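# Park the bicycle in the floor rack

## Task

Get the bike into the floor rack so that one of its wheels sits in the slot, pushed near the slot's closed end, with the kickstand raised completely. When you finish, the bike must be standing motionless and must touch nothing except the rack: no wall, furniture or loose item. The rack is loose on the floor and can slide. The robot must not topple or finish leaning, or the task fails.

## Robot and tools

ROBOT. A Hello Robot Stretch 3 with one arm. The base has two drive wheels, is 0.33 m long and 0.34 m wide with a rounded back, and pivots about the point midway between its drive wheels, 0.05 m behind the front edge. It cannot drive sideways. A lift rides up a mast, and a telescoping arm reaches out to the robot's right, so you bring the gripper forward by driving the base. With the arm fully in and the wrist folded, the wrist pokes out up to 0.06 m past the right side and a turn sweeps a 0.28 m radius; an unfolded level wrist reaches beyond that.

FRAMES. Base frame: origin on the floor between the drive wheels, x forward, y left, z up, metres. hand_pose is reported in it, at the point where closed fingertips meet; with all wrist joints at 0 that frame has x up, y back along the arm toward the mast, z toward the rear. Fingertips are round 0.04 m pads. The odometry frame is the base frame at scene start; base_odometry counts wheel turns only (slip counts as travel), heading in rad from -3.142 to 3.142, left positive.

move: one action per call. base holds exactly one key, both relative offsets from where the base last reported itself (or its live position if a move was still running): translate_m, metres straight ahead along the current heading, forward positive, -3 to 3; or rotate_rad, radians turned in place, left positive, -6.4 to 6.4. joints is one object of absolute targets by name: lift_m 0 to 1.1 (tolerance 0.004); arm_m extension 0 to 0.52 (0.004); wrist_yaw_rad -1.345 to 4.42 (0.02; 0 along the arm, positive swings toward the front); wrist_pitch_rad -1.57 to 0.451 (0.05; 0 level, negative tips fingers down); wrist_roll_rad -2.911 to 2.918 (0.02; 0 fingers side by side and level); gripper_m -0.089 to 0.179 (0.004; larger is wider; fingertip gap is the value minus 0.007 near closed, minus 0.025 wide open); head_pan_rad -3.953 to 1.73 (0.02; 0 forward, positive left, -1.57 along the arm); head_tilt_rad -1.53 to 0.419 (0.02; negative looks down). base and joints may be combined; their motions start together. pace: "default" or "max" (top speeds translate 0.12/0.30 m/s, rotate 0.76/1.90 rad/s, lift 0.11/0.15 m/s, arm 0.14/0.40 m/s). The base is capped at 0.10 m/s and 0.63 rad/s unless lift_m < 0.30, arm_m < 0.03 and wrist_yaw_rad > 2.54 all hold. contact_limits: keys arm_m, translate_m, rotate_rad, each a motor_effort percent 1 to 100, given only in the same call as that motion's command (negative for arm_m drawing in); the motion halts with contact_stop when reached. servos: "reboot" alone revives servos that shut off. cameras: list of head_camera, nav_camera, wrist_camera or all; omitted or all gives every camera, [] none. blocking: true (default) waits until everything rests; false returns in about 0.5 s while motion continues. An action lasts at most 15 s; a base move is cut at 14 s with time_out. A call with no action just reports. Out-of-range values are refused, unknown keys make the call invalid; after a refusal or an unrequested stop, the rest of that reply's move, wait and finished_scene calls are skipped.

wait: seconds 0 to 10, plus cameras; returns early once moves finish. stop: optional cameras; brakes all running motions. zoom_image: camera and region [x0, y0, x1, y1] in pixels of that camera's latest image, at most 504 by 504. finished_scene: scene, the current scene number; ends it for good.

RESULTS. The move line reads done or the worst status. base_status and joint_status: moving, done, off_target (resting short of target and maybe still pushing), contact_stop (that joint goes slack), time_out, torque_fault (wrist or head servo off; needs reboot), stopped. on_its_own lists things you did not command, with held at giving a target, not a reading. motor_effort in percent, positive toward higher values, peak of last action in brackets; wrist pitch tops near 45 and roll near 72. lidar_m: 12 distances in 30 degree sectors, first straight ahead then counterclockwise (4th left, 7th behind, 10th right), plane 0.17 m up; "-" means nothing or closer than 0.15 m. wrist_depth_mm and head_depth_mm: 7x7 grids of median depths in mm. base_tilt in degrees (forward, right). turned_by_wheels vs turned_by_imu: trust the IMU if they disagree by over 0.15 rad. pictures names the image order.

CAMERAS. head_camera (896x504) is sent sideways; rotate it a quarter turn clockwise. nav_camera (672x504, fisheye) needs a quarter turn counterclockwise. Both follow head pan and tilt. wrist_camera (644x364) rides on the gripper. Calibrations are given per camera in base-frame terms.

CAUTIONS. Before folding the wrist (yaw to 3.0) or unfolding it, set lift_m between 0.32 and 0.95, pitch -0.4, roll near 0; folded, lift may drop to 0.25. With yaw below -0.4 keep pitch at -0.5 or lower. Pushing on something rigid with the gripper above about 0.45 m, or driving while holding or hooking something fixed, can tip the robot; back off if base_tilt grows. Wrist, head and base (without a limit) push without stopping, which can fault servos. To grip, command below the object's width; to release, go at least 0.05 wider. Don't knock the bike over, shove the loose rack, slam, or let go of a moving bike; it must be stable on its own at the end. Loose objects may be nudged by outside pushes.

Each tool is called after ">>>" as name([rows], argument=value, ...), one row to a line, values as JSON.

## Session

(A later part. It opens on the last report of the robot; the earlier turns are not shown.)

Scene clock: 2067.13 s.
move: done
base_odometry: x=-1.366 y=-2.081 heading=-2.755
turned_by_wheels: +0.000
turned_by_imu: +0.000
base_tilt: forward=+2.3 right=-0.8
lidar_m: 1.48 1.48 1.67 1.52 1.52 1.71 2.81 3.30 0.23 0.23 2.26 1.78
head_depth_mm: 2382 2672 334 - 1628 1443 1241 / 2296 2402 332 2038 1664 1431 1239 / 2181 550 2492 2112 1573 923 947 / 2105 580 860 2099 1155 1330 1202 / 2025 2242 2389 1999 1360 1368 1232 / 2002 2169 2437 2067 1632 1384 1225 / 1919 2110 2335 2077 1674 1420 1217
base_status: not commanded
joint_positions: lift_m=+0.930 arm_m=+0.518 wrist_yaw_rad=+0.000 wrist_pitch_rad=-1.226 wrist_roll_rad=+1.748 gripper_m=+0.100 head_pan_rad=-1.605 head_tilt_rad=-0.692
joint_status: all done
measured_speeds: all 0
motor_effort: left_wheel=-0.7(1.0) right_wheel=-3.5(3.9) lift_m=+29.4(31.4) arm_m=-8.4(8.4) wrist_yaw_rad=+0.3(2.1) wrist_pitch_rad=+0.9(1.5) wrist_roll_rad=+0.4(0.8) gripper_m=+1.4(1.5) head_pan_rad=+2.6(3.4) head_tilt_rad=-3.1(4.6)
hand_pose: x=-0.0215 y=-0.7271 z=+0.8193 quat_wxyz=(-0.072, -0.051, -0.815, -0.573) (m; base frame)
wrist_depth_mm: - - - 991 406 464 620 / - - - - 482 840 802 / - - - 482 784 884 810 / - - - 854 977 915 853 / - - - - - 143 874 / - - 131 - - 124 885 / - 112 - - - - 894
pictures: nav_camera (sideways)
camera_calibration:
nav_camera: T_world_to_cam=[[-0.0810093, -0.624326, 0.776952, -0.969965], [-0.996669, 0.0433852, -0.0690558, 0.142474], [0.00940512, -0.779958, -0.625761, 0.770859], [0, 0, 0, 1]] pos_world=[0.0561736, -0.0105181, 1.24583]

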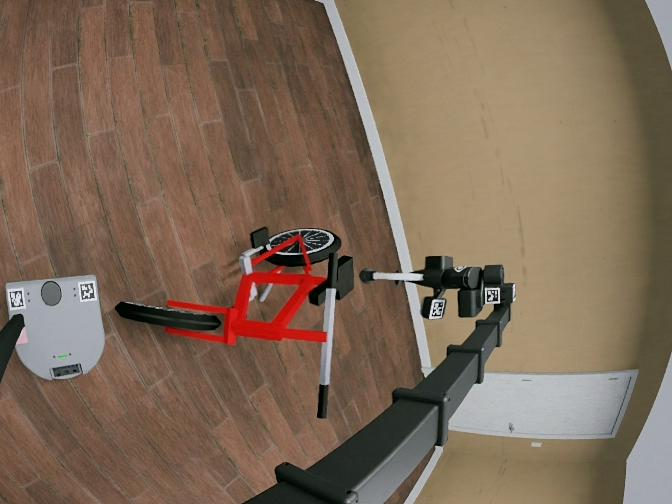

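>>> move(joints={"lift_m": 0.95, "arm_m": 0.1, "wrist_pitch_rad": -0.4, "wrist_roll_rad": 0.0, "gripper_m": 0.0}, cameras=[])

>>> move(joints={"wrist_yaw_rad": 3.0, "arm_m": 0.0}, cameras=[])

>>> move(base={"translate_m": -0.45})

Scene clock: 2075.60 s.
move: done
base_odometry: x=-1.366 y=-2.081 heading=-2.755
turned_by_wheels: +0.000
turned_by_imu: -0.002
base_tilt: forward=+2.3 right=-0.8
lidar_m: 1.49 1.48 1.67 1.51 1.51 1.70 2.81 3.30 0.23 0.23 2.27 1.77
head_depth_mm: 2383 2703 2871 - - 1451 1244 / 2290 2583 2792 - - 1441 1237 / 2232 2455 2689 - - 926 944 / 2138 2383 2580 - - 1209 1211 / 2063 2262 2485 1981 1342 1359 1224 / 1966 2207 2414 2079 1632 1384 1224 / 1906 2114 2344 2066 1677 1403 1223
base_status: not commanded
joint_positions: lift_m=+0.950 arm_m=+0.100 wrist_yaw_rad=+0.000 wrist_pitch_rad=-0.420 wrist_roll_rad=+0.003 gripper_m=+0.000 head_pan_rad=-1.605 head_tilt_rad=-0.692
joint_status: all done
measured_speeds: all 0
motor_effort: left_wheel=-0.5(1.0) right_wheel=-3.5(4.0) lift_m=+23.3(31.5) arm_m=-19.4(21.0) wrist_yaw_rad=-0.3(1.4) wrist_pitch_rad=+3.6(5.8) wrist_roll_rad=-1.0(5.2) gripper_m=-0.2(79.3) head_pan_rad=+2.7(3.1) head_tilt_rad=-3.5(4.3)
hand_pose: x=-0.0216 y=-0.4691 z=+0.9622 quat_wxyz=(+0.691, +0.147, -0.692, -0.148) (m; base frame)
wrist_depth_mm: - - - - - - - / - - - - - - - / - - - - - - - / - - - - - - - / - - - 151 - - - / - - - 128 126 - - / - - - - - - -
pictures: none
No camera images: "cameras" was empty.

Scene clock: 2078.10 s.
move: done
base_odometry: x=-1.366 y=-2.081 heading=-2.755
turned_by_wheels: +0.000
turned_by_imu: -0.001
base_tilt: forward=+2.4 right=-0.8
lidar_m: 1.49 1.48 1.67 1.52 1.51 1.70 2.81 3.30 0.23 0.23 2.27 1.77
head_depth_mm: 2377 2743 2784 2204 - - 1217 / 2312 2584 2741 2114 - - 1211 / 2207 2451 2680 2107 1743 - - / 2110 2377 2597 2080 1069 - - / 2045 2265 2472 2070 1368 - 1179 / 1971 2192 2395 2067 1714 - 1175 / 1903 2122 2339 2041 1672 1436 1187
base_status: not commanded
joint_positions: lift_m=+0.950 arm_m=+0.000 wrist_yaw_rad=+2.998 wrist_pitch_rad=-0.420 wrist_roll_rad=+0.003 gripper_m=+0.000 head_pan_rad=-1.605 head_tilt_rad=-0.692
joint_status: all done
measured_speeds: all 0
motor_effort: left_wheel=-0.6(0.9) right_wheel=-3.5(3.8) lift_m=+25.1(25.1) arm_m=-19.1(21.8) wrist_yaw_rad=+1.8(3.6) wrist_pitch_rad=+4.1(4.1) wrist_roll_rad=-1.2(1.3) gripper_m=-1.3(2.1) head_pan_rad=+2.8(3.3) head_tilt_rad=-3.1(4.4)
hand_pose: x=+0.0108 y=+0.0769 z=+0.9622 quat_wxyz=(+0.197, +0.701, +0.098, +0.678) (m; base frame)
wrist_depth_mm: 138 138 - - - - - / - 149 - - - - - / - 159 - - - - - / - 181 230 - - - - / - - 207 151 - - - / - - 224 128 126 - - / - - 245 - - - -
pictures: none
No camera images: "cameras" was empty.

Scene clock: 2083.70 s.
move: done
base_odometry: x=-0.949 y=-1.911 heading=-2.755
turned_by_wheels: +0.000
turned_by_imu: -0.003
base_tilt: forward=+2.3 right=-0.8
lidar_m: 1.92 1.91 1.64 1.38 1.37 1.55 2.54 2.87 2.85 2.41 0.47 0.43
head_depth_mm: 2516 2870 2757 2214 - - 1216 / 2428 2717 2754 2144 - - 1217 / 2346 2598 2742 2117 1802 - - / 2257 2506 2698 2115 1798 - - / 2135 2397 2593 2070 1744 - 1182 / 2112 2353 2541 2047 1782 - 1172 / 2037 2249 2453 2055 1633 1441 1084
base_status: done
joint_positions: lift_m=+0.950 arm_m=+0.000 wrist_yaw_rad=+2.998 wrist_pitch_rad=-0.420 wrist_roll_rad=+0.003 gripper_m=+0.000 head_pan_rad=-1.605 head_tilt_rad=-0.692
joint_status: not commanded
measured_speeds: all 0
motor_effort: left_wheel=-0.1(5.7) right_wheel=-2.5(7.4) lift_m=+29.2(29.2) arm_m=-15.4(19.1) wrist_yaw_rad=+1.2(2.8) wrist_pitch_rad=+3.6(4.3) wrist_roll_rad=-1.0(1.3) gripper_m=-1.5(2.4) head_pan_rad=+2.4(3.5) head_tilt_rad=-3.3(4.7)
hand_pose: x=+0.0107 y=+0.0769 z=+0.9622 quat_wxyz=(+0.197, +0.701, +0.098, +0.678) (m; base frame)
wrist_depth_mm: 138 138 - - - - - / - 149 - - - - - / - 159 - - - - - / - 182 229 - - - - / - - 207 151 - - - / - - 225 128 126 - - / - - 245 - - - -
pictures: head_camera (sideways), nav_camera (sideways), wrist_camera
camera_calibration:
head_camera: T_world_to_cam=[[-0.0018456, 0.61029, -0.792176, 1.04944], [0.998328, -0.0446403, -0.0367166, 0.0429804], [-0.0577708, -0.79092, -0.609187, 0.749136], [0, 0, 0, 1]] pos_world=[0.00230644, -0.0460389, 1.28929]
nav_camera: T_world_to_cam=[[-0.0809795, -0.62433, 0.776952, -0.969966], [-0.996671, 0.0433375, -0.0690558, 0.142474], [0.00944241, -0.779958, -0.625761, 0.770859], [0, 0, 0, 1]] pos_world=[0.0561741, -0.0105157, 1.24583]
wrist_camera: T_world_to_cam=[[0.977846, -0.163279, -0.130988, 0.143969], [-0.198735, -0.527603, -0.825917, 0.869701], [0.0657452, 0.833651, -0.548364, 0.625974], [0, 0, 0, 1]] pos_world=[-0.00909488, -0.0394797, 1.08042]

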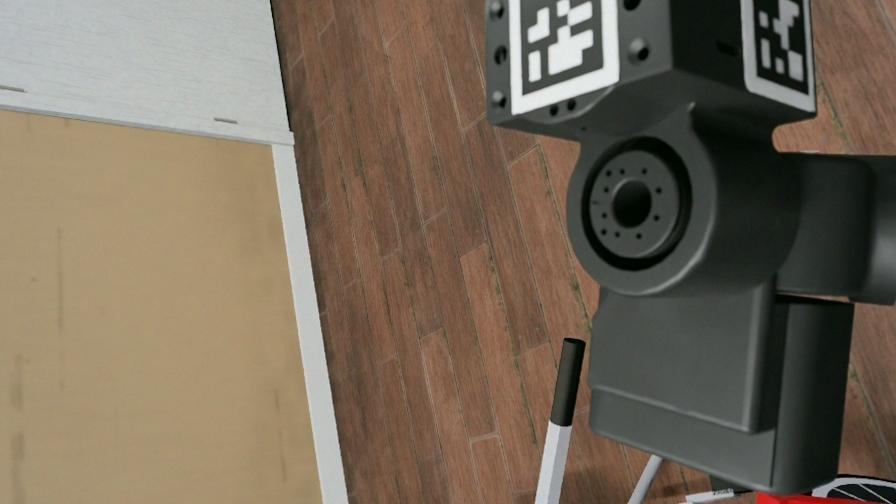

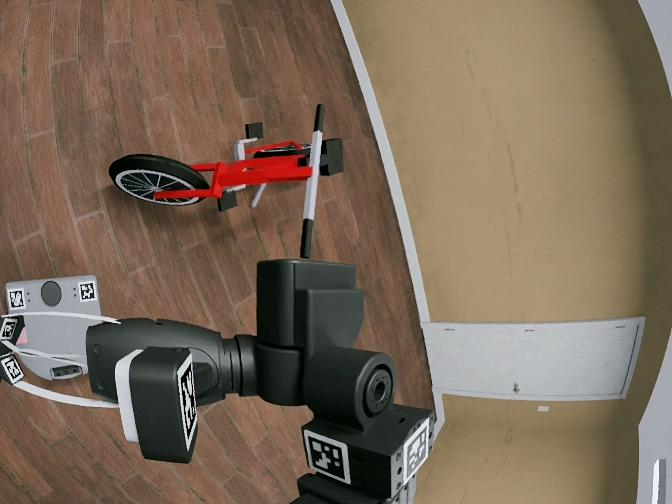

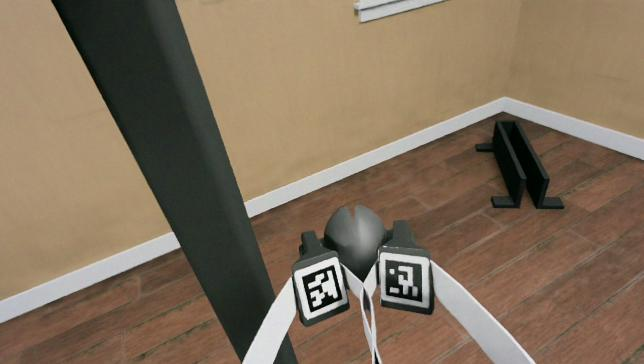

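>>> move(base={"rotate_rad": 1.23}, joints={"head_pan_rad": -1.6}, cameras=["nav_camera"])

Scene clock: 2116.97 s.
move: done
base_odometry: x=-0.949 y=-1.911 heading=-1.525
turned_by_wheels: +1.230
turned_by_imu: +1.221
base_tilt: forward=+2.3 right=-0.8
lidar_m: 1.49 1.37 1.38 1.74 2.87 2.89 2.61 0.72 0.44 0.43 1.91 1.93
head_depth_mm: 2406 2603 2701 2180 - - 930 / 2608 2828 2753 2098 - - 943 / 2413 2745 2731 2106 1793 - - / 2216 2468 2635 2082 1797 - - / 2055 2273 2484 2083 1733 - 1179 / 1919 2097 2323 2069 1768 - 1186 / 1774 1950 2132 2056 1667 1435 1194
base_status: done
joint_positions: lift_m=+0.950 arm_m=+0.000 wrist_yaw_rad=+2.998 wrist_pitch_rad=-0.420 wrist_roll_rad=+0.003 gripper_m=+0.000 head_pan_rad=-1.605 head_tilt_rad=-0.692
joint_status: all done
measured_speeds: all 0
motor_effort: left_wheel=-3.3(7.2) right_wheel=+6.3(9.9) lift_m=+28.3(30.0) arm_m=-16.9(17.0) wrist_yaw_rad=+1.0(3.2) wrist_pitch_rad=+3.4(4.3) wrist_roll_rad=-1.0(1.3) gripper_m=-1.8(2.1) head_pan_rad=+2.6(3.2) head_tilt_rad=-3.0(4.5)
hand_pose: x=+0.0107 y=+0.0769 z=+0.9622 quat_wxyz=(+0.197, +0.701, +0.098, +0.678) (m; base frame)
wrist_depth_mm: 137 139 - - - - - / - 148 - - - - - / - 159 - - - - - / - 182 230 - - - - / - - 207 150 - - - / - - 225 128 126 - - / - - 246 - - - -
pictures: nav_camera (sideways)
camera_calibration:
nav_camera: T_world_to_cam=[[-0.0809794, -0.62433, 0.776952, -0.969965], [-0.996671, 0.0433373, -0.0690558, 0.142474], [0.00944259, -0.779958, -0.625761, 0.770859], [0, 0, 0, 1]] pos_world=[0.0561741, -0.0105157, 1.24583]

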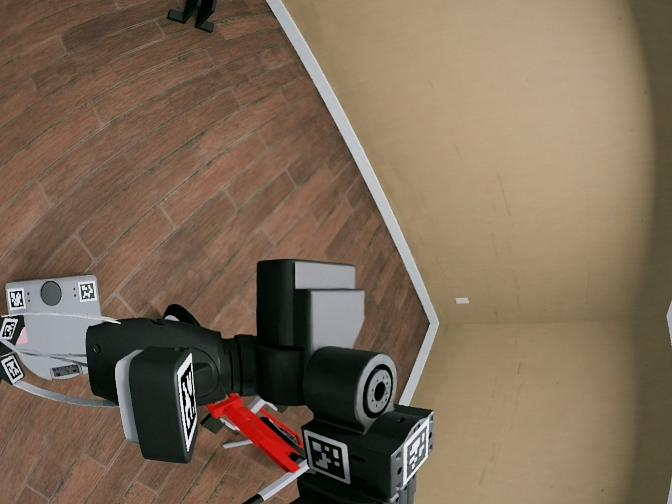

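>>> move(base={"translate_m": -0.47}, cameras=["nav_camera","head_camera"])

>>> move(joints={"head_pan_rad": -2.2, "head_tilt_rad": -0.6}, cameras=["nav_camera","head_camera"])

Scene clock: 2133.40 s.
move: done
base_odometry: x=-0.970 y=-1.441 heading=-1.525
turned_by_wheels: +0.000
turned_by_imu: -0.004
base_tilt: forward=+2.3 right=-0.8
lidar_m: 1.89 1.75 1.76 2.21 2.58 2.60 2.20 2.02 0.53 0.44 0.45 2.22
head_depth_mm: 2023 2207 2367 2206 - - 1219 / 2207 2417 2500 2131 - - 1215 / 2442 2625 2739 2103 1794 - - / 2555 2804 2708 2097 1743 - - / 2382 2625 2699 2084 1735 - 970 / 2209 2435 2570 2083 1762 - 882 / 2046 2262 2449 2054 1671 1452 889
base_status: done
joint_positions: lift_m=+0.950 arm_m=+0.000 wrist_yaw_rad=+2.998 wrist_pitch_rad=-0.420 wrist_roll_rad=+0.003 gripper_m=+0.000 head_pan_rad=-1.605 head_tilt_rad=-0.692
joint_status: not commanded
measured_speeds: all 0
motor_effort: left_wheel=-2.5(8.2) right_wheel=-0.4(4.3) lift_m=+22.1(26.2) arm_m=-18.6(19.9) wrist_yaw_rad=+1.6(2.5) wrist_pitch_rad=+3.6(4.1) wrist_roll_rad=-1.0(1.3) gripper_m=-1.3(2.1) head_pan_rad=+2.4(3.3) head_tilt_rad=-3.4(4.5)
hand_pose: x=+0.0107 y=+0.0769 z=+0.9622 quat_wxyz=(+0.197, +0.701, +0.098, +0.678) (m; base frame)
wrist_depth_mm: 138 138 - - - - - / - 149 - - - - - / - 160 - - - - - / - 182 229 - - - - / - - 207 151 - - - / - - 225 128 126 - - / - - 244 - - - -
pictures: head_camera (sideways), nav_camera (sideways)
camera_calibration:
head_camera: T_world_to_cam=[[-0.00184567, 0.61029, -0.792176, 1.04944], [0.998328, -0.0446402, -0.0367166, 0.0429804], [-0.0577707, -0.79092, -0.609187, 0.749136], [0, 0, 0, 1]] pos_world=[0.00230645, -0.0460389, 1.28929]
nav_camera: T_world_to_cam=[[-0.0809794, -0.62433, 0.776952, -0.969965], [-0.996671, 0.0433374, -0.0690558, 0.142474], [0.0094425, -0.779958, -0.625761, 0.770859], [0, 0, 0, 1]] pos_world=[0.0561741, -0.0105157, 1.24583]

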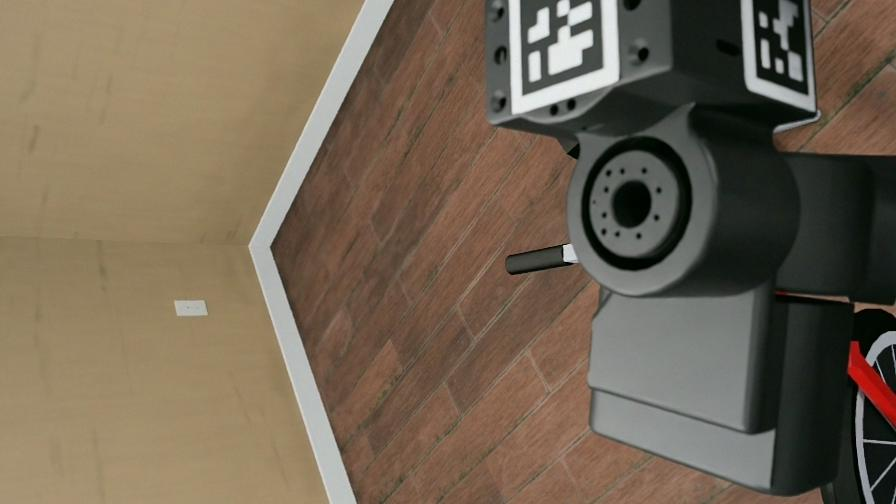

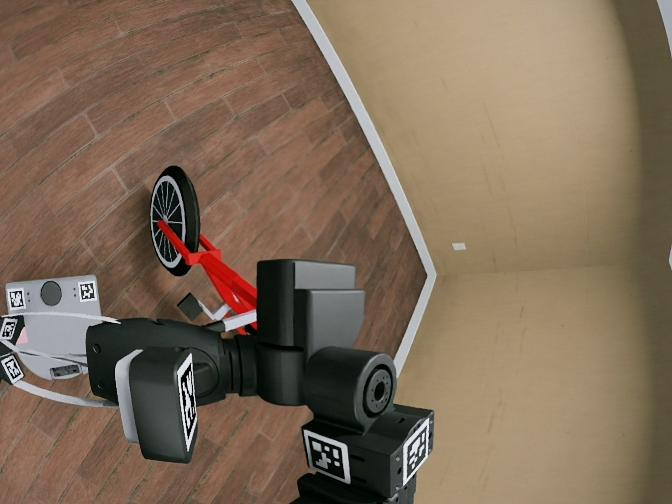

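Scene clock: 2134.30 s.
move: done
base_odometry: x=-0.970 y=-1.441 heading=-1.525
turned_by_wheels: +0.000
turned_by_imu: +0.000
base_tilt: forward=+2.3 right=-0.8
lidar_m: 1.90 1.74 1.77 2.21 2.59 2.61 2.20 2.03 0.53 0.44 0.45 2.22
head_depth_mm: 1682 1822 2013 2201 1893 - - / 1728 1874 2072 2231 1930 - - / 1773 1929 2124 2277 - - - / 1784 1978 2190 2310 - - 1242 / 1846 2032 2237 2352 - - 1229 / 1894 2091 2295 2352 - - - / 1939 2128 2366 2288 - - -
base_status: not commanded
joint_positions: lift_m=+0.950 arm_m=+0.000 wrist_yaw_rad=+2.998 wrist_pitch_rad=-0.420 wrist_roll_rad=+0.003 gripper_m=+0.000 head_pan_rad=-2.194 head_tilt_rad=-0.606
joint_status: all done
measured_speeds: all 0
motor_effort: left_wheel=-2.4(2.6) right_wheel=+0.0(0.5) lift_m=+22.5(22.6) arm_m=-18.9(19.3) wrist_yaw_rad=+1.5(2.3) wrist_pitch_rad=+3.8(4.3) wrist_roll_rad=-1.0(1.2) gripper_m=-1.4(1.8) head_pan_rad=-2.0(4.0) head_tilt_rad=+3.0(6.0)
hand_pose: x=+0.0107 y=+0.0769 z=+0.9622 quat_wxyz=(+0.197, +0.701, +0.098, +0.678) (m; base frame)
wrist_depth_mm: 138 138 - - - - - / - 148 - - - - - / - 159 - - - - - / - 181 229 - - - - / - - 208 151 - - - / - - 225 128 126 - - / - - 245 - - - -
pictures: head_camera (sideways), nav_camera (sideways)
camera_calibration:
head_camera: T_world_to_cam=[[0.296487, 0.451384, -0.841634, 1.1121], [0.803445, -0.594307, -0.0357043, 0.0428554], [-0.516305, -0.665621, -0.538867, 0.660448], [0, 0, 0, 1]] pos_world=[-0.0231627, -0.0369083, 1.29341]
nav_camera: T_world_to_cam=[[-0.37388, -0.418052, 0.827917, -1.03462], [-0.808094, 0.584931, -0.0695702, 0.142002], [-0.45519, -0.695045, -0.55652, 0.683615], [0, 0, 0, 1]] pos_world=[0.039102, -0.040443, 1.2469]

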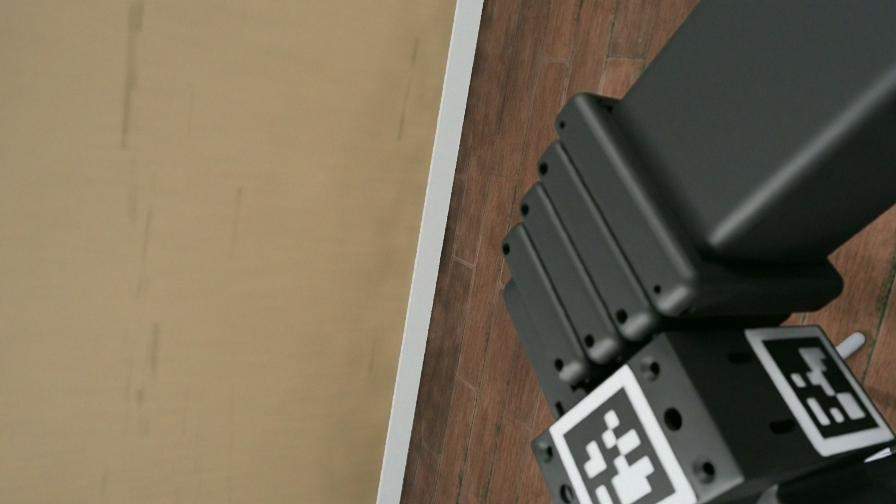

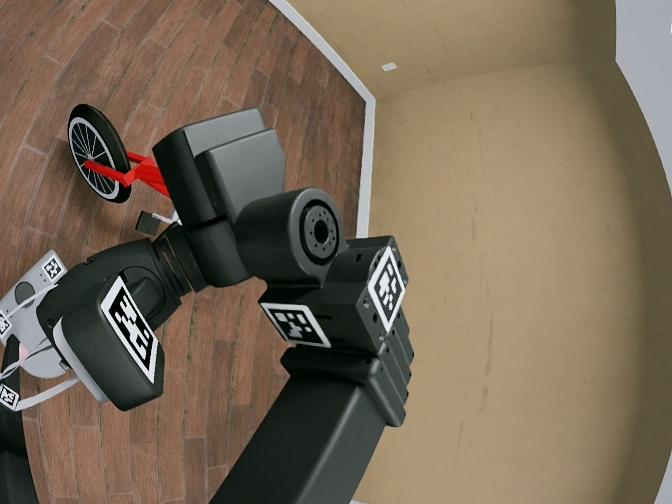

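>>> move(joints={"wrist_yaw_rad": 0.0, "head_pan_rad": -1.65, "head_tilt_rad": -0.9}, cameras=["nav_camera","head_camera","wrist_camera"])

>>> move(joints={"wrist_pitch_rad": -1.4, "wrist_roll_rad": -0.1, "gripper_m": 0.13}, cameras=["nav_camera","head_camera","wrist_camera"])

Scene clock: 2140.13 s.
move: done
base_odometry: x=-0.970 y=-1.441 heading=-1.525
turned_by_wheels: +0.000
turned_by_imu: -0.001
base_tilt: forward=+2.3 right=-0.8
lidar_m: 1.89 1.75 1.76 2.20 2.58 2.62 2.20 2.02 0.53 0.44 0.45 2.22
head_depth_mm: 2026 2279 2153 - - - 1160 / 2232 2387 2148 - - - 1153 / 2418 2460 2055 - - - 1157 / 2644 2449 2117 - - - 1150 / 2608 2464 2116 1654 973 1215 1145 / 2417 2420 1979 1671 1450 1006 1135 / 2211 2329 1982 1664 1440 1000 1133
base_status: not commanded
joint_positions: lift_m=+0.950 arm_m=+0.000 wrist_yaw_rad=+0.002 wrist_pitch_rad=-0.420 wrist_roll_rad=+0.002 gripper_m=+0.000 head_pan_rad=-1.656 head_tilt_rad=-0.888
joint_status: all done
measured_speeds: all 0
motor_effort: left_wheel=-2.3(2.6) right_wheel=-0.3(0.7) lift_m=+22.5(22.8) arm_m=-18.2(18.8) wrist_yaw_rad=-1.4(4.6) wrist_pitch_rad=+3.6(4.1) wrist_roll_rad=-0.8(1.3) gripper_m=-1.2(2.6) head_pan_rad=+2.7(4.9) head_tilt_rad=-5.5(6.6)
hand_pose: x=-0.0211 y=-0.3691 z=+0.9622 quat_wxyz=(+0.691, +0.148, -0.692, -0.147) (m; base frame)
wrist_depth_mm: - - - - - - - / - - - - - - - / - - - - - - - / - - - - - - - / - - - 150 - - - / - - - 128 125 - - / - - - - 599 - -
pictures: head_camera (sideways), nav_camera (sideways), wrist_camera
camera_calibration:
head_camera: T_world_to_cam=[[0.0409419, 0.751756, -0.65817, 0.874534], [0.995441, -0.087484, -0.0380014, 0.0446611], [-0.0861471, -0.653613, -0.75191, 0.934944], [0, 0, 0, 1]] pos_world=[0.000280167, -0.0424369, 1.28028]
nav_camera: T_world_to_cam=[[-0.12409, -0.758333, 0.639947, -0.791156], [-0.992104, 0.106658, -0.0659865, 0.138434], [-0.0182155, -0.643082, -0.76558, 0.952879], [0, 0, 0, 1]] pos_world=[0.0565232, -0.0019455, 1.24494]
wrist_camera: T_world_to_cam=[[-0.991226, 0.020207, -0.130622, 0.128068], [0.120072, 0.55079, -0.825962, 1.03288], [0.0552551, -0.834399, -0.548384, 0.383987], [0, 0, 0, 1]] pos_world=[-0.0182927, -0.25109, 1.08042]

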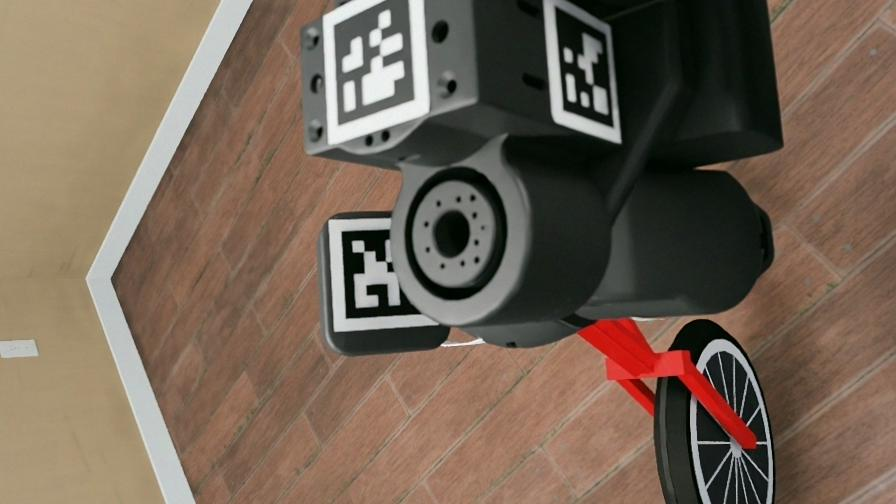

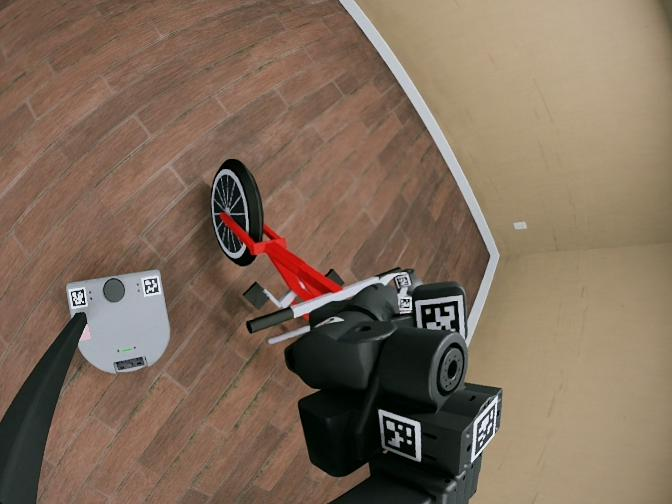

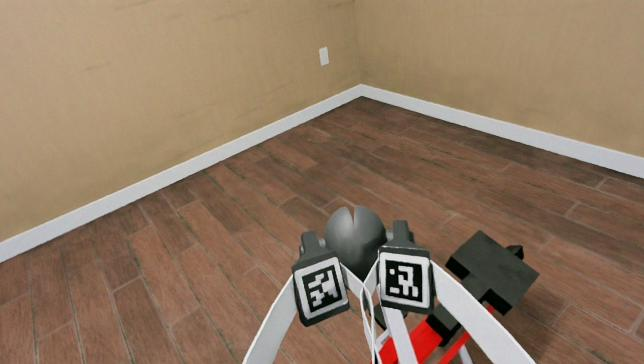

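Scene clock: 2141.97 s.
move: done
base_odometry: x=-0.970 y=-1.441 heading=-1.525
turned_by_wheels: +0.000
turned_by_imu: +0.000
base_tilt: forward=+2.3 right=-0.8
lidar_m: 1.89 1.75 1.76 2.20 2.58 2.61 2.21 2.03 0.53 0.44 0.45 2.22
head_depth_mm: 2037 2279 2156 - - - 1158 / 2210 2388 2141 - - - 1154 / 2422 2459 2078 - - - 1122 / 2660 2451 1997 - - - - / 2576 2419 1987 1713 294 1039 1124 / 2412 2444 1987 1679 1453 991 1092 / 2243 2322 1953 1661 1439 1007 1131
base_status: not commanded
joint_positions: lift_m=+0.950 arm_m=+0.000 wrist_yaw_rad=+0.002 wrist_pitch_rad=-1.395 wrist_roll_rad=-0.096 gripper_m=+0.130 head_pan_rad=-1.656 head_tilt_rad=-0.888
joint_status: all done
measured_speeds: all 0
motor_effort: left_wheel=-2.3(2.7) right_wheel=-0.5(0.8) lift_m=+23.3(23.3) arm_m=-17.7(18.3) wrist_yaw_rad=-1.0(2.6) wrist_pitch_rad=-1.0(3.4) wrist_roll_rad=-1.6(5.8) gripper_m=+0.2(79.8) head_pan_rad=+2.4(3.2) head_tilt_rad=-5.6(6.0)
hand_pose: x=-0.0216 y=-0.1660 z=+0.8322 quat_wxyz=(+0.568, +0.476, -0.515, -0.432) (m; base frame)
wrist_depth_mm: - - - - - - 994 / - - 815 - - - 978 / - - - - - - 986 / - - - - - - - / - - - - - 140 - / - - - - - 128 114 / - 120 - - - - -
pictures: head_camera (sideways), nav_camera (sideways), wrist_camera
camera_calibration:
head_camera: T_world_to_cam=[[0.0409419, 0.751756, -0.658169, 0.874534], [0.995441, -0.087484, -0.0380014, 0.0446611], [-0.086147, -0.653613, -0.75191, 0.934945], [0, 0, 0, 1]] pos_world=[0.000280167, -0.0424369, 1.28028]
nav_camera: T_world_to_cam=[[-0.12409, -0.758334, 0.639947, -0.791156], [-0.992104, 0.106658, -0.0659865, 0.138433], [-0.0182155, -0.643082, -0.765581, 0.952879], [0, 0, 0, 1]] pos_world=[0.0565232, -0.00194548, 1.24494]
wrist_camera: T_world_to_cam=[[-0.999009, 0.0235028, -0.0378037, 0.0296664], [0.0238553, 0.999676, -0.00889917, 0.206166], [0.0375823, -0.00979216, -0.999246, 0.993898], [0, 0, 0, 1]] pos_world=[-0.0126341, -0.197064, 0.996104]

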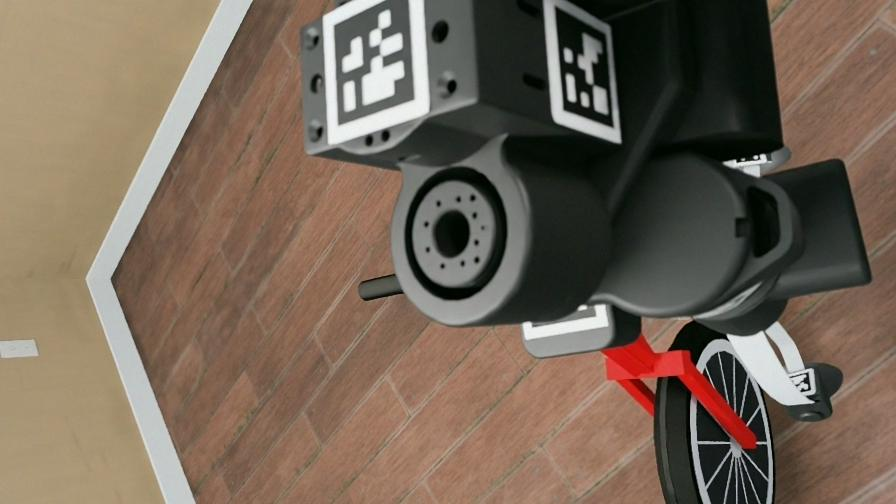

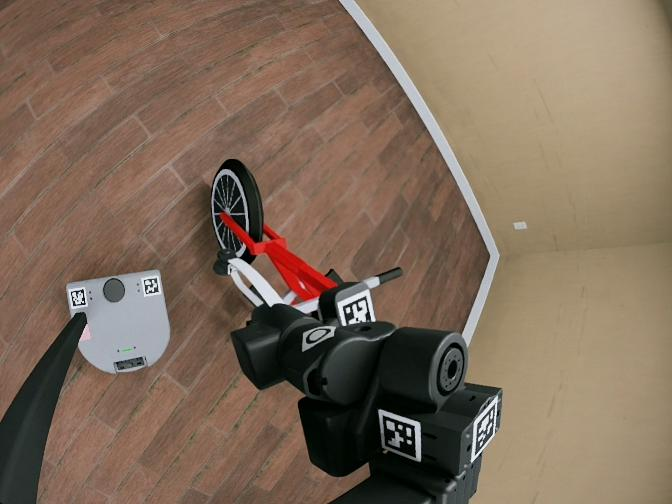

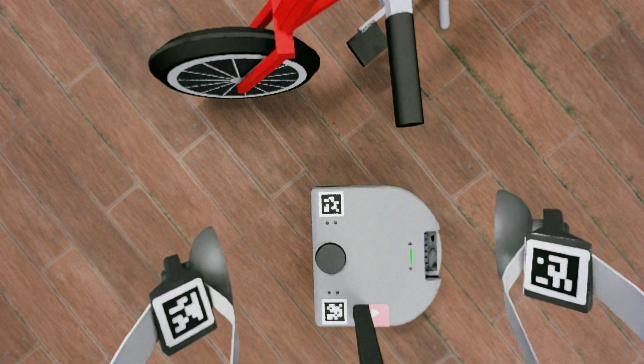

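>>> move(base={"translate_m": -0.045}, joints={"arm_m": 0.34, "wrist_roll_rad": -0.12}, cameras=["nav_camera","wrist_camera"])

Scene clock: 2163.67 s.
move: done
base_odometry: x=-0.972 y=-1.397 heading=-1.525
turned_by_wheels: +0.000
turned_by_imu: -0.002
base_tilt: forward=+2.3 right=-0.8
lidar_m: 1.94 1.78 1.80 2.26 2.56 2.58 2.17 2.00 0.76 0.45 0.45 0.61
head_depth_mm: 1941 - - 1671 1488 1293 1154 / 305 - 1996 1632 1469 1298 1159 / 356 2371 2028 1018 1418 1282 1149 / 393 471 1898 1680 1206 1221 1151 / 398 441 1893 1648 858 1270 1140 / 2404 2429 1934 1642 1433 1040 1138 / 2254 2344 1963 1658 1443 992 1133
base_status: done
joint_positions: lift_m=+0.950 arm_m=+0.340 wrist_yaw_rad=+0.000 wrist_pitch_rad=-1.397 wrist_roll_rad=-0.116 gripper_m=+0.130 head_pan_rad=-1.655 head_tilt_rad=-0.889
joint_status: all done
measured_speeds: all 0
motor_effort: left_wheel=-2.7(7.2) right_wheel=-0.3(4.4) lift_m=+25.4(25.4) arm_m=+19.0(21.5) wrist_yaw_rad=+0.1(2.1) wrist_pitch_rad=-0.6(1.5) wrist_roll_rad=-1.3(4.7) gripper_m=+0.5(1.8) head_pan_rad=+2.7(3.4) head_tilt_rad=-5.1(6.1)
hand_pose: x=-0.0216 y=-0.5057 z=+0.8322 quat_wxyz=(+0.572, +0.480, -0.509, -0.428) (m; base frame)
wrist_depth_mm: - - - - - 463 - / - - - - 801 469 980 / - - - - 532 - - / - - - 491 - - - / - - 644 482 - 140 - / - - - - - 127 114 / - 120 - - - - -
pictures: nav_camera (sideways), wrist_camera
camera_calibration:
nav_camera: T_world_to_cam=[[-0.123919, -0.758713, 0.63953, -0.790614], [-0.992129, 0.106431, -0.0659744, 0.138418], [-0.0180102, -0.642672, -0.76593, 0.953332], [0, 0, 0, 1]] pos_world=[0.0565263, -0.00190128, 1.24494]
wrist_camera: T_world_to_cam=[[-0.999404, 0.0048558, -0.0341766, 0.0251569], [0.00512029, 0.999958, -0.00765572, 0.544436], [0.034138, -0.00782615, -0.999386, 0.991584], [0, 0, 0, 1]] pos_world=[-0.0114964, -0.536775, 0.996003]

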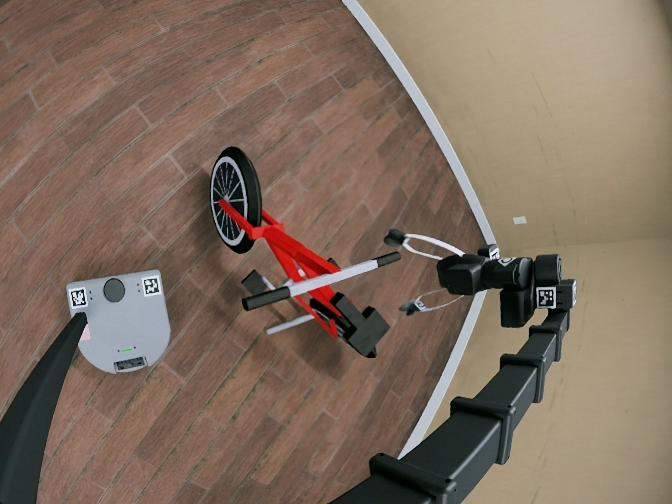

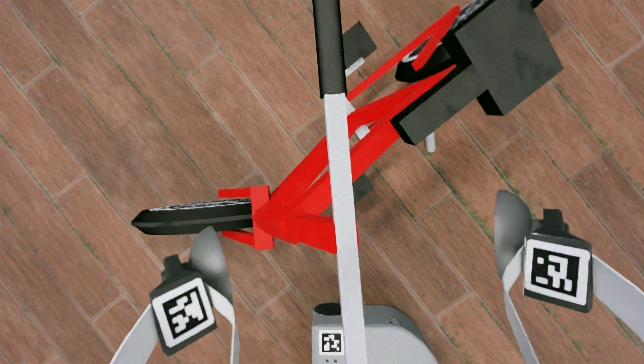

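>>> move(base={"translate_m": -0.01}, joints={"lift_m": 0.84}, cameras=["wrist_camera"])

Scene clock: 2172.77 s.
move: done
base_odometry: x=-0.973 y=-1.387 heading=-1.525
turned_by_wheels: +0.000
turned_by_imu: -0.001
base_tilt: forward=+2.3 right=-0.8
lidar_m: 1.95 1.79 1.81 2.26 2.55 2.57 2.16 1.98 0.75 0.45 0.46 0.59
head_depth_mm: 2003 2227 2021 319 - - - / 2181 2352 342 310 306 1291 1153 / 2357 454 429 1002 1412 1292 1153 / 2563 464 530 1618 1258 1241 1145 / 2619 492 530 1560 803 1265 1145 / 2452 2411 1980 1677 1443 1050 1133 / 2248 2369 1962 1661 1444 988 1141
base_status: done
joint_positions: lift_m=+0.840 arm_m=+0.340 wrist_yaw_rad=+0.000 wrist_pitch_rad=-1.397 wrist_roll_rad=-0.116 gripper_m=+0.130 head_pan_rad=-1.655 head_tilt_rad=-0.889
joint_status: all done
measured_speeds: all 0
motor_effort: left_wheel=-2.8(6.7) right_wheel=-0.7(4.1) lift_m=+22.4(25.2) arm_m=+12.4(15.2) wrist_yaw_rad=-0.1(1.4) wrist_pitch_rad=-0.8(1.6) wrist_roll_rad=-1.3(1.4) gripper_m=+1.3(1.4) head_pan_rad=+2.1(3.0) head_tilt_rad=-5.6(5.9)
hand_pose: x=-0.0216 y=-0.5057 z=+0.7222 quat_wxyz=(+0.572, +0.480, -0.509, -0.428) (m; base frame)
wrist_depth_mm: 939 928 928 218 884 - 881 / 931 929 923 225 465 352 873 / 952 939 922 394 412 908 888 / 951 923 919 388 927 889 892 / 955 934 382 214 905 140 899 / 964 949 497 215 914 128 114 / 956 120 946 927 917 921 909
pictures: wrist_camera
camera_calibration:
wrist_camera: T_world_to_cam=[[-0.999404, 0.00485589, -0.0341765, 0.0213976], [0.00512038, 0.999958, -0.00765572, 0.543594], [0.0341379, -0.00782615, -0.999386, 0.881656], [0, 0, 0, 1]] pos_world=[-0.0114964, -0.536775, 0.886008]

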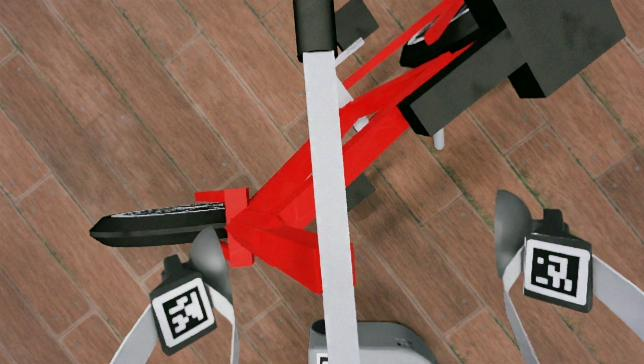

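>>> move(base={"translate_m": 0.006}, joints={"arm_m": 0.322}, cameras=[])

>>> move(joints={"lift_m": 0.762}, cameras=["nav_camera","wrist_camera"])

Scene clock: 2185.07 s.
move: done
base_odometry: x=-0.972 y=-1.393 heading=-1.525
turned_by_wheels: +0.000
turned_by_imu: -0.001
base_tilt: forward=+2.4 right=-0.8
lidar_m: 1.93 1.79 1.80 2.25 2.55 2.58 2.16 1.99 0.76 0.45 0.46 0.59
head_depth_mm: 2018 2223 2052 1671 - - - / 2183 2317 355 310 1387 1291 1152 / 2393 453 415 1007 1415 1290 1151 / 2610 451 479 1607 1250 1242 1145 / 2646 472 521 1301 818 1266 1140 / 2406 2454 1978 1674 1450 1041 1141 / 2249 2342 1955 1660 1448 991 1141
base_status: done
joint_positions: lift_m=+0.840 arm_m=+0.322 wrist_yaw_rad=+0.000 wrist_pitch_rad=-1.397 wrist_roll_rad=-0.116 gripper_m=+0.130 head_pan_rad=-1.655 head_tilt_rad=-0.889
joint_status: all done
measured_speeds: all 0
motor_effort: left_wheel=+1.2(5.1) right_wheel=+4.7(8.5) lift_m=+24.4(24.4) arm_m=-19.6(20.9) wrist_yaw_rad=-1.2(1.2) wrist_pitch_rad=-0.7(1.4) wrist_roll_rad=-1.3(1.4) gripper_m=-0.1(1.1) head_pan_rad=+2.5(3.3) head_tilt_rad=-4.9(5.9)
hand_pose: x=-0.0216 y=-0.4877 z=+0.7222 quat_wxyz=(+0.572, +0.480, -0.509, -0.428) (m; base frame)
wrist_depth_mm: 946 947 912 649 901 348 886 / 929 919 922 682 418 894 874 / 938 926 920 395 908 904 874 / 947 941 942 371 910 897 890 / 953 955 493 215 908 140 893 / 966 928 926 922 918 128 114 / 967 120 935 927 906 910 907
pictures: none
No camera images: "cameras" was empty.

Scene clock: 2186.60 s.
move: done
base_odometry: x=-0.972 y=-1.393 heading=-1.525
turned_by_wheels: +0.000
turned_by_imu: +0.000
base_tilt: forward=+2.3 right=-0.7
lidar_m: 1.94 1.79 1.81 2.25 2.55 2.57 2.16 1.99 0.76 0.45 0.46 0.59
head_depth_mm: 2004 2243 2050 1713 1488 308 - / 2198 2344 2015 1281 346 313 1120 / 2362 2466 483 430 1337 1297 1150 / 2577 2456 521 958 1241 1242 1144 / 2627 2454 543 634 807 1260 1146 / 2426 2434 1982 1667 1417 1040 1132 / 2255 2328 1956 1662 1441 995 1136
base_status: not commanded
joint_positions: lift_m=+0.762 arm_m=+0.322 wrist_yaw_rad=+0.000 wrist_pitch_rad=-1.397 wrist_roll_rad=-0.116 gripper_m=+0.130 head_pan_rad=-1.655 head_tilt_rad=-0.889
joint_status: all done
measured_speeds: all 0
motor_effort: left_wheel=+1.1(1.2) right_wheel=+4.4(5.0) lift_m=+23.0(23.7) arm_m=-17.7(19.5) wrist_yaw_rad=-0.2(1.5) wrist_pitch_rad=-0.4(1.2) wrist_roll_rad=-1.3(1.5) gripper_m=+0.2(1.6) head_pan_rad=+2.7(3.2) head_tilt_rad=-5.2(5.8)
hand_pose: x=-0.0216 y=-0.4877 z=+0.6442 quat_wxyz=(+0.572, +0.480, -0.509, -0.428) (m; base frame)
wrist_depth_mm: 865 832 839 134 599 270 284 / 853 853 836 135 330 808 815 / 851 843 857 135 818 822 803 / 860 861 481 135 840 821 817 / 865 860 271 135 827 140 808 / 859 856 148 135 822 128 114 / 874 120 856 135 839 831 835
pictures: nav_camera (sideways), wrist_camera
camera_calibration:
nav_camera: T_world_to_cam=[[-0.123915, -0.758714, 0.639529, -0.790613], [-0.992129, 0.106426, -0.0659744, 0.138418], [-0.018007, -0.642671, -0.765931, 0.953333], [0, 0, 0, 1]] pos_world=[0.0565264, -0.00190098, 1.24494]
wrist_camera: T_world_to_cam=[[-0.999404, 0.00484815, -0.0341751, 0.0186396], [0.00511222, 0.999958, -0.0076438, 0.524981], [0.0341366, -0.00781395, -0.999387, 0.803846], [0, 0, 0, 1]] pos_world=[-0.011496, -0.518768, 0.808003]

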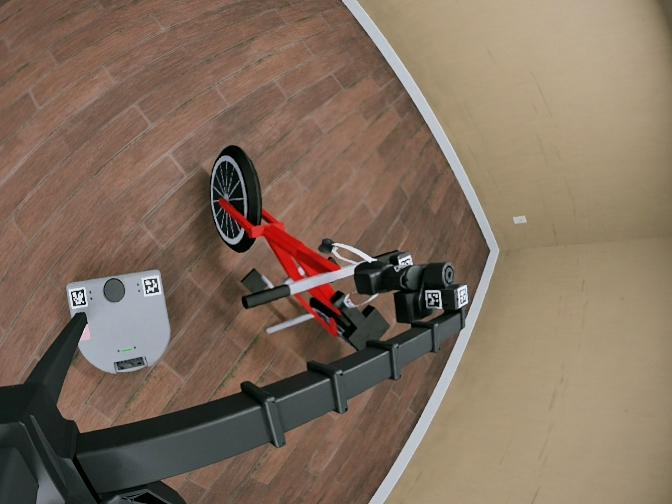

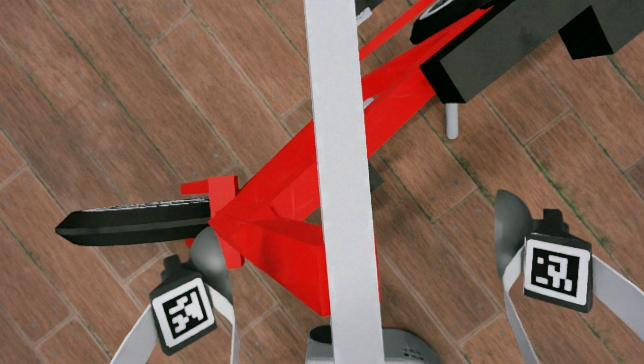

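>>> move(joints={"gripper_m": -0.06}, cameras=["nav_camera","wrist_camera"])

Scene clock: 2192.73 s.
move: done
base_odometry: x=-0.972 y=-1.393 heading=-1.525
turned_by_wheels: +0.000
turned_by_imu: -0.001
base_tilt: forward=+2.3 right=-0.7
lidar_m: 1.94 1.79 1.81 2.25 2.55 2.58 2.17 1.99 0.76 0.45 0.46 0.58
head_depth_mm: 2019 2230 2043 1720 1481 308 - / 2168 2358 2016 1274 346 313 1124 / 2378 2467 483 429 1353 1283 1157 / 2606 2492 522 944 1194 1219 1144 / 2631 2436 542 635 831 1269 1145 / 2462 2422 1981 1679 1438 1041 1140 / 2250 2364 1962 1661 1444 992 1129
base_status: not commanded
joint_positions: lift_m=+0.762 arm_m=+0.322 wrist_yaw_rad=+0.001 wrist_pitch_rad=-1.400 wrist_roll_rad=-0.116 gripper_m=-0.058 head_pan_rad=-1.655 head_tilt_rad=-0.889
joint_status: all done
measured_speeds: all 0
motor_effort: left_wheel=+2.4(2.9) right_wheel=-2.2(7.5) lift_m=+25.1(25.4) arm_m=-11.1(14.2) wrist_yaw_rad=-0.1(1.6) wrist_pitch_rad=-0.2(1.1) wrist_roll_rad=-1.3(1.5) gripper_m=-35.7(98.8) head_pan_rad=+2.5(3.5) head_tilt_rad=-5.3(6.1)
hand_pose: x=-0.0216 y=-0.4867 z=+0.6441 quat_wxyz=(+0.571, +0.481, -0.508, -0.429) (m; base frame)
wrist_depth_mm: 849 848 826 133 603 270 274 / 866 860 866 133 328 808 812 / 848 835 835 133 823 821 811 / 875 845 492 134 836 828 819 / 860 863 360 135 156 823 807 / 855 857 846 132 128 817 812 / 867 867 852 135 844 819 821
pictures: nav_camera (sideways), wrist_camera
camera_calibration:
nav_camera: T_world_to_cam=[[-0.123915, -0.758714, 0.639529, -0.790613], [-0.992129, 0.106426, -0.0659743, 0.138418], [-0.0180071, -0.642671, -0.765931, 0.953333], [0, 0, 0, 1]] pos_world=[0.0565264, -0.00190098, 1.24494]
wrist_camera: T_world_to_cam=[[-0.999408, 0.00413907, -0.0341586, 0.0182935], [0.00427991, 0.999983, -0.00405117, 0.521739], [0.0341413, -0.00419497, -0.999408, 0.805555], [0, 0, 0, 1]] pos_world=[-0.011453, -0.518426, 0.807817]

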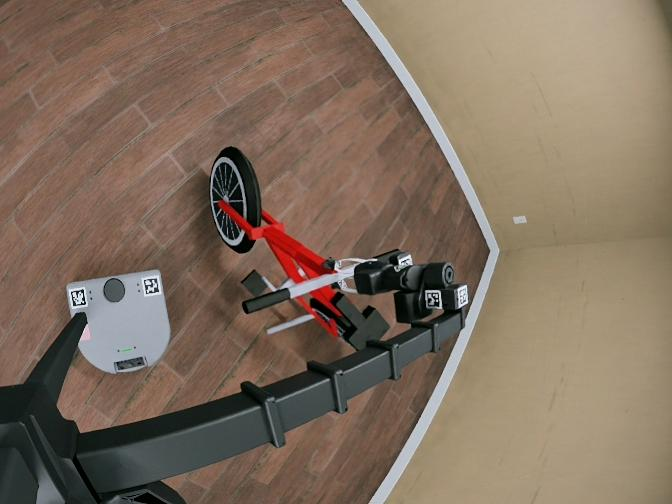

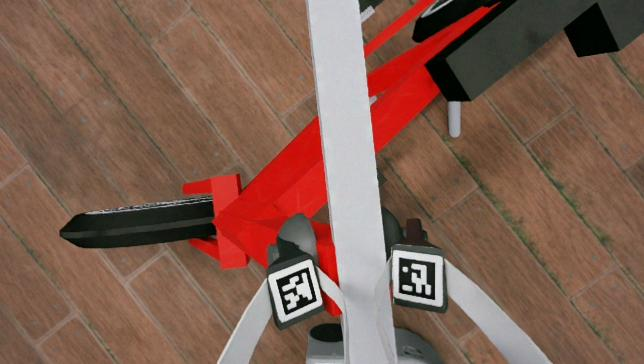

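>>> move(base={"translate_m": 0.083}, joints={"arm_m": 0.422, "lift_m": 0.78}, cameras=["nav_camera","wrist_camera"])

Scene clock: 2202.57 s.
move: contact_stop
base_odometry: x=-0.969 y=-1.475 heading=-1.525
turned_by_wheels: +0.000
turned_by_imu: -0.006
base_tilt: forward=+2.3 right=-0.9
lidar_m: 1.87 1.72 1.73 2.17 2.60 2.63 2.24 2.06 0.78 0.44 0.46 2.20
head_depth_mm: 2088 2271 2038 1708 328 286 - / 2244 2373 2032 364 318 310 1139 / 2447 2220 446 432 1391 1302 1147 / 2705 560 645 1650 1254 1243 1152 / 2565 2192 621 1573 948 1215 1143 / 2412 2400 1967 1669 1432 1059 1139 / 2208 2322 1979 1660 1448 1049 1127
base_status: done
joint_positions: lift_m=+0.789 arm_m=+0.422 wrist_yaw_rad=-0.007 wrist_pitch_rad=-1.442 wrist_roll_rad=-0.101 gripper_m=-0.056 head_pan_rad=-1.655 head_tilt_rad=-0.889
joint_status: lift_m contact_stop (moved +0.027 of +0.018); the others done
measured_speeds: translate_m=+0.000 rotate_rad=+0.000 lift_m=+0.001 arm_m=+0.000 wrist_yaw_rad=+0.000 wrist_pitch_rad=+0.000 wrist_roll_rad=+0.000 head_pan_rad=+0.000 head_tilt_rad=+0.000
on_its_own: lift_m is slack since a contact_stop (your +0.780 is given up)
motor_effort: left_wheel=+0.8(5.1) right_wheel=+5.2(20.2) lift_m=+25.8(35.1) arm_m=+20.1(26.7) wrist_yaw_rad=+5.4(8.8) wrist_pitch_rad=+7.9(19.2) wrist_roll_rad=-6.4(7.7) gripper_m=-12.0(12.9) head_pan_rad=+2.5(3.1) head_tilt_rad=-4.9(5.6)
hand_pose: x=-0.0217 y=-0.5758 z=+0.6703 quat_wxyz=(+0.556, +0.488, -0.505, -0.445) (m; base frame)
wrist_depth_mm: 868 858 851 836 624 297 275 / 874 861 855 852 316 278 828 / 884 875 845 857 334 836 832 / 881 879 874 460 852 840 846 / 918 899 441 151 843 857 840 / 910 904 889 129 126 873 856 / 914 921 887 143 885 866 865
pictures: nav_camera (sideways), wrist_camera
camera_calibration:
nav_camera: T_world_to_cam=[[-0.123916, -0.758725, 0.639516, -0.790596], [-0.992129, 0.106427, -0.065974, 0.138417], [-0.018006, -0.642658, -0.765941, 0.953347], [0, 0, 0, 1]] pos_world=[0.0565264, -0.00190002, 1.24494]
wrist_camera: T_world_to_cam=[[-0.998939, 0.0288622, -0.0358857, 0.0348825], [0.0274835, 0.998887, 0.0383348, 0.582417], [0.0369522, 0.0373079, -0.99862, 0.854809], [0, 0, 0, 1]] pos_world=[-0.0127484, -0.614666, 0.832555]

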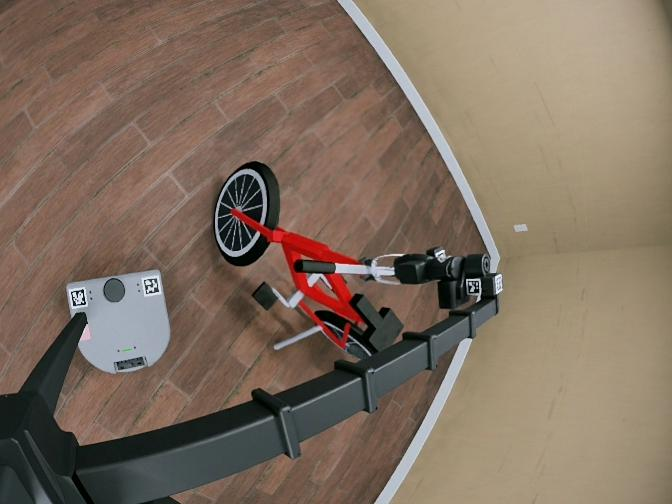

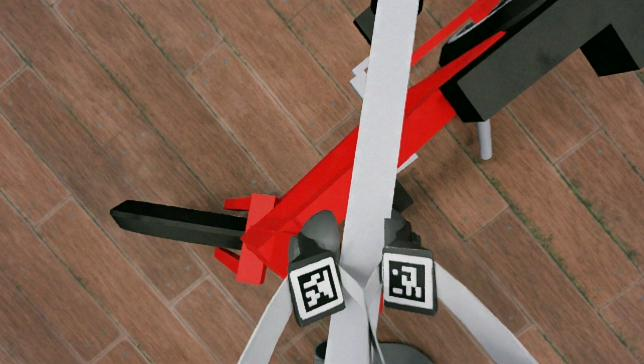

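>>> move(base={"translate_m": 0.05}, joints={"arm_m": 0.407, "wrist_roll_rad": -0.4}, cameras=["nav_camera","wrist_camera"])

Scene clock: 2241.93 s.
move: off_target
base_odometry: x=-0.966 y=-1.525 heading=-1.526
turned_by_wheels: +0.000
turned_by_imu: -0.001
base_tilt: forward=+2.3 right=-0.8
lidar_m: 1.83 1.68 1.70 2.12 2.63 2.66 2.28 2.10 0.77 0.45 0.47 2.17
head_depth_mm: 2110 2292 2028 1705 322 288 - / 2280 2395 2033 361 316 313 1137 / 2453 2303 452 958 1396 1291 1156 / 2703 550 626 1644 1218 1244 1148 / 2566 2199 611 787 864 1230 1153 / 2322 2418 1979 1661 1418 1061 1146 / 2163 2309 1966 1673 1437 1034 1133
base_status: done
joint_positions: lift_m=+0.791 arm_m=+0.407 wrist_yaw_rad=-0.014 wrist_pitch_rad=-1.426 wrist_roll_rad=-0.362 gripper_m=-0.056 head_pan_rad=-1.655 head_tilt_rad=-0.889
joint_status: wrist_roll_rad off_target (ended at -0.362, target -0.400); the others done
measured_speeds: all 0
on_its_own: lift_m is slack since a contact_stop (your +0.780 is given up); wrist_yaw_rad is at rest, and its effort (+12.6) is outside its rest range (-9 to +9)
motor_effort: left_wheel=-1.3(3.9) right_wheel=+9.6(20.6) lift_m=+25.9(26.1) arm_m=-15.5(19.5) wrist_yaw_rad=+12.6(13.7) wrist_pitch_rad=+4.7(7.6) wrist_roll_rad=-12.8(16.5) gripper_m=-12.7(13.5) head_pan_rad=+2.1(3.2) head_tilt_rad=-5.0(5.7)
hand_pose: x=-0.0218 y=-0.5652 z=+0.6728 quat_wxyz=(+0.620, +0.535, -0.434, -0.377) (m; base frame)
wrist_depth_mm: 838 840 831 843 162 850 834 / 850 861 855 853 159 631 287 / 862 852 869 856 335 290 291 / 863 854 882 481 340 869 849 / 873 870 438 150 871 872 867 / 889 882 867 129 127 876 882 / 895 894 888 146 901 875 890
pictures: nav_camera (sideways), wrist_camera
camera_calibration:
nav_camera: T_world_to_cam=[[-0.123915, -0.758726, 0.639516, -0.790595], [-0.992129, 0.106427, -0.0659739, 0.138417], [-0.0180053, -0.642657, -0.765942, 0.953348], [0, 0, 0, 1]] pos_world=[0.0565264, -0.00189991, 1.24494]
wrist_camera: T_world_to_cam=[[-0.975331, -0.220747, 0.000928818, -0.130767], [-0.220651, 0.975015, 0.0256698, 0.561338], [-0.00657215, 0.0248316, -0.99967, 0.849647], [0, 0, 0, 1]] pos_world=[0.00190234, -0.597277, 0.835079]

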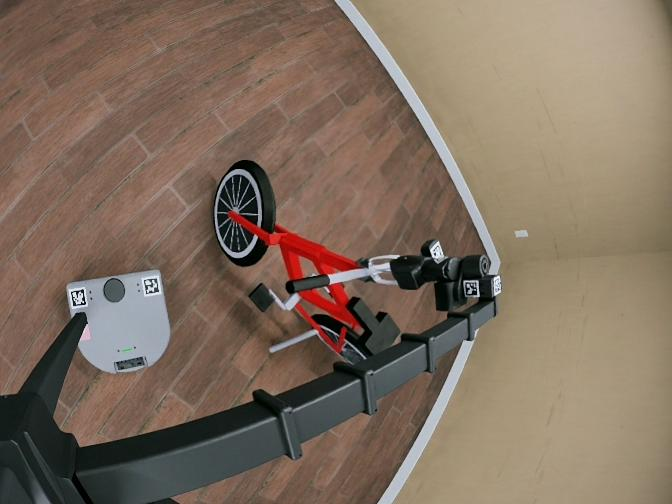

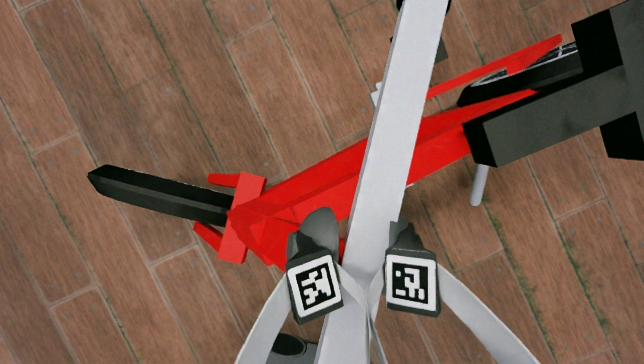

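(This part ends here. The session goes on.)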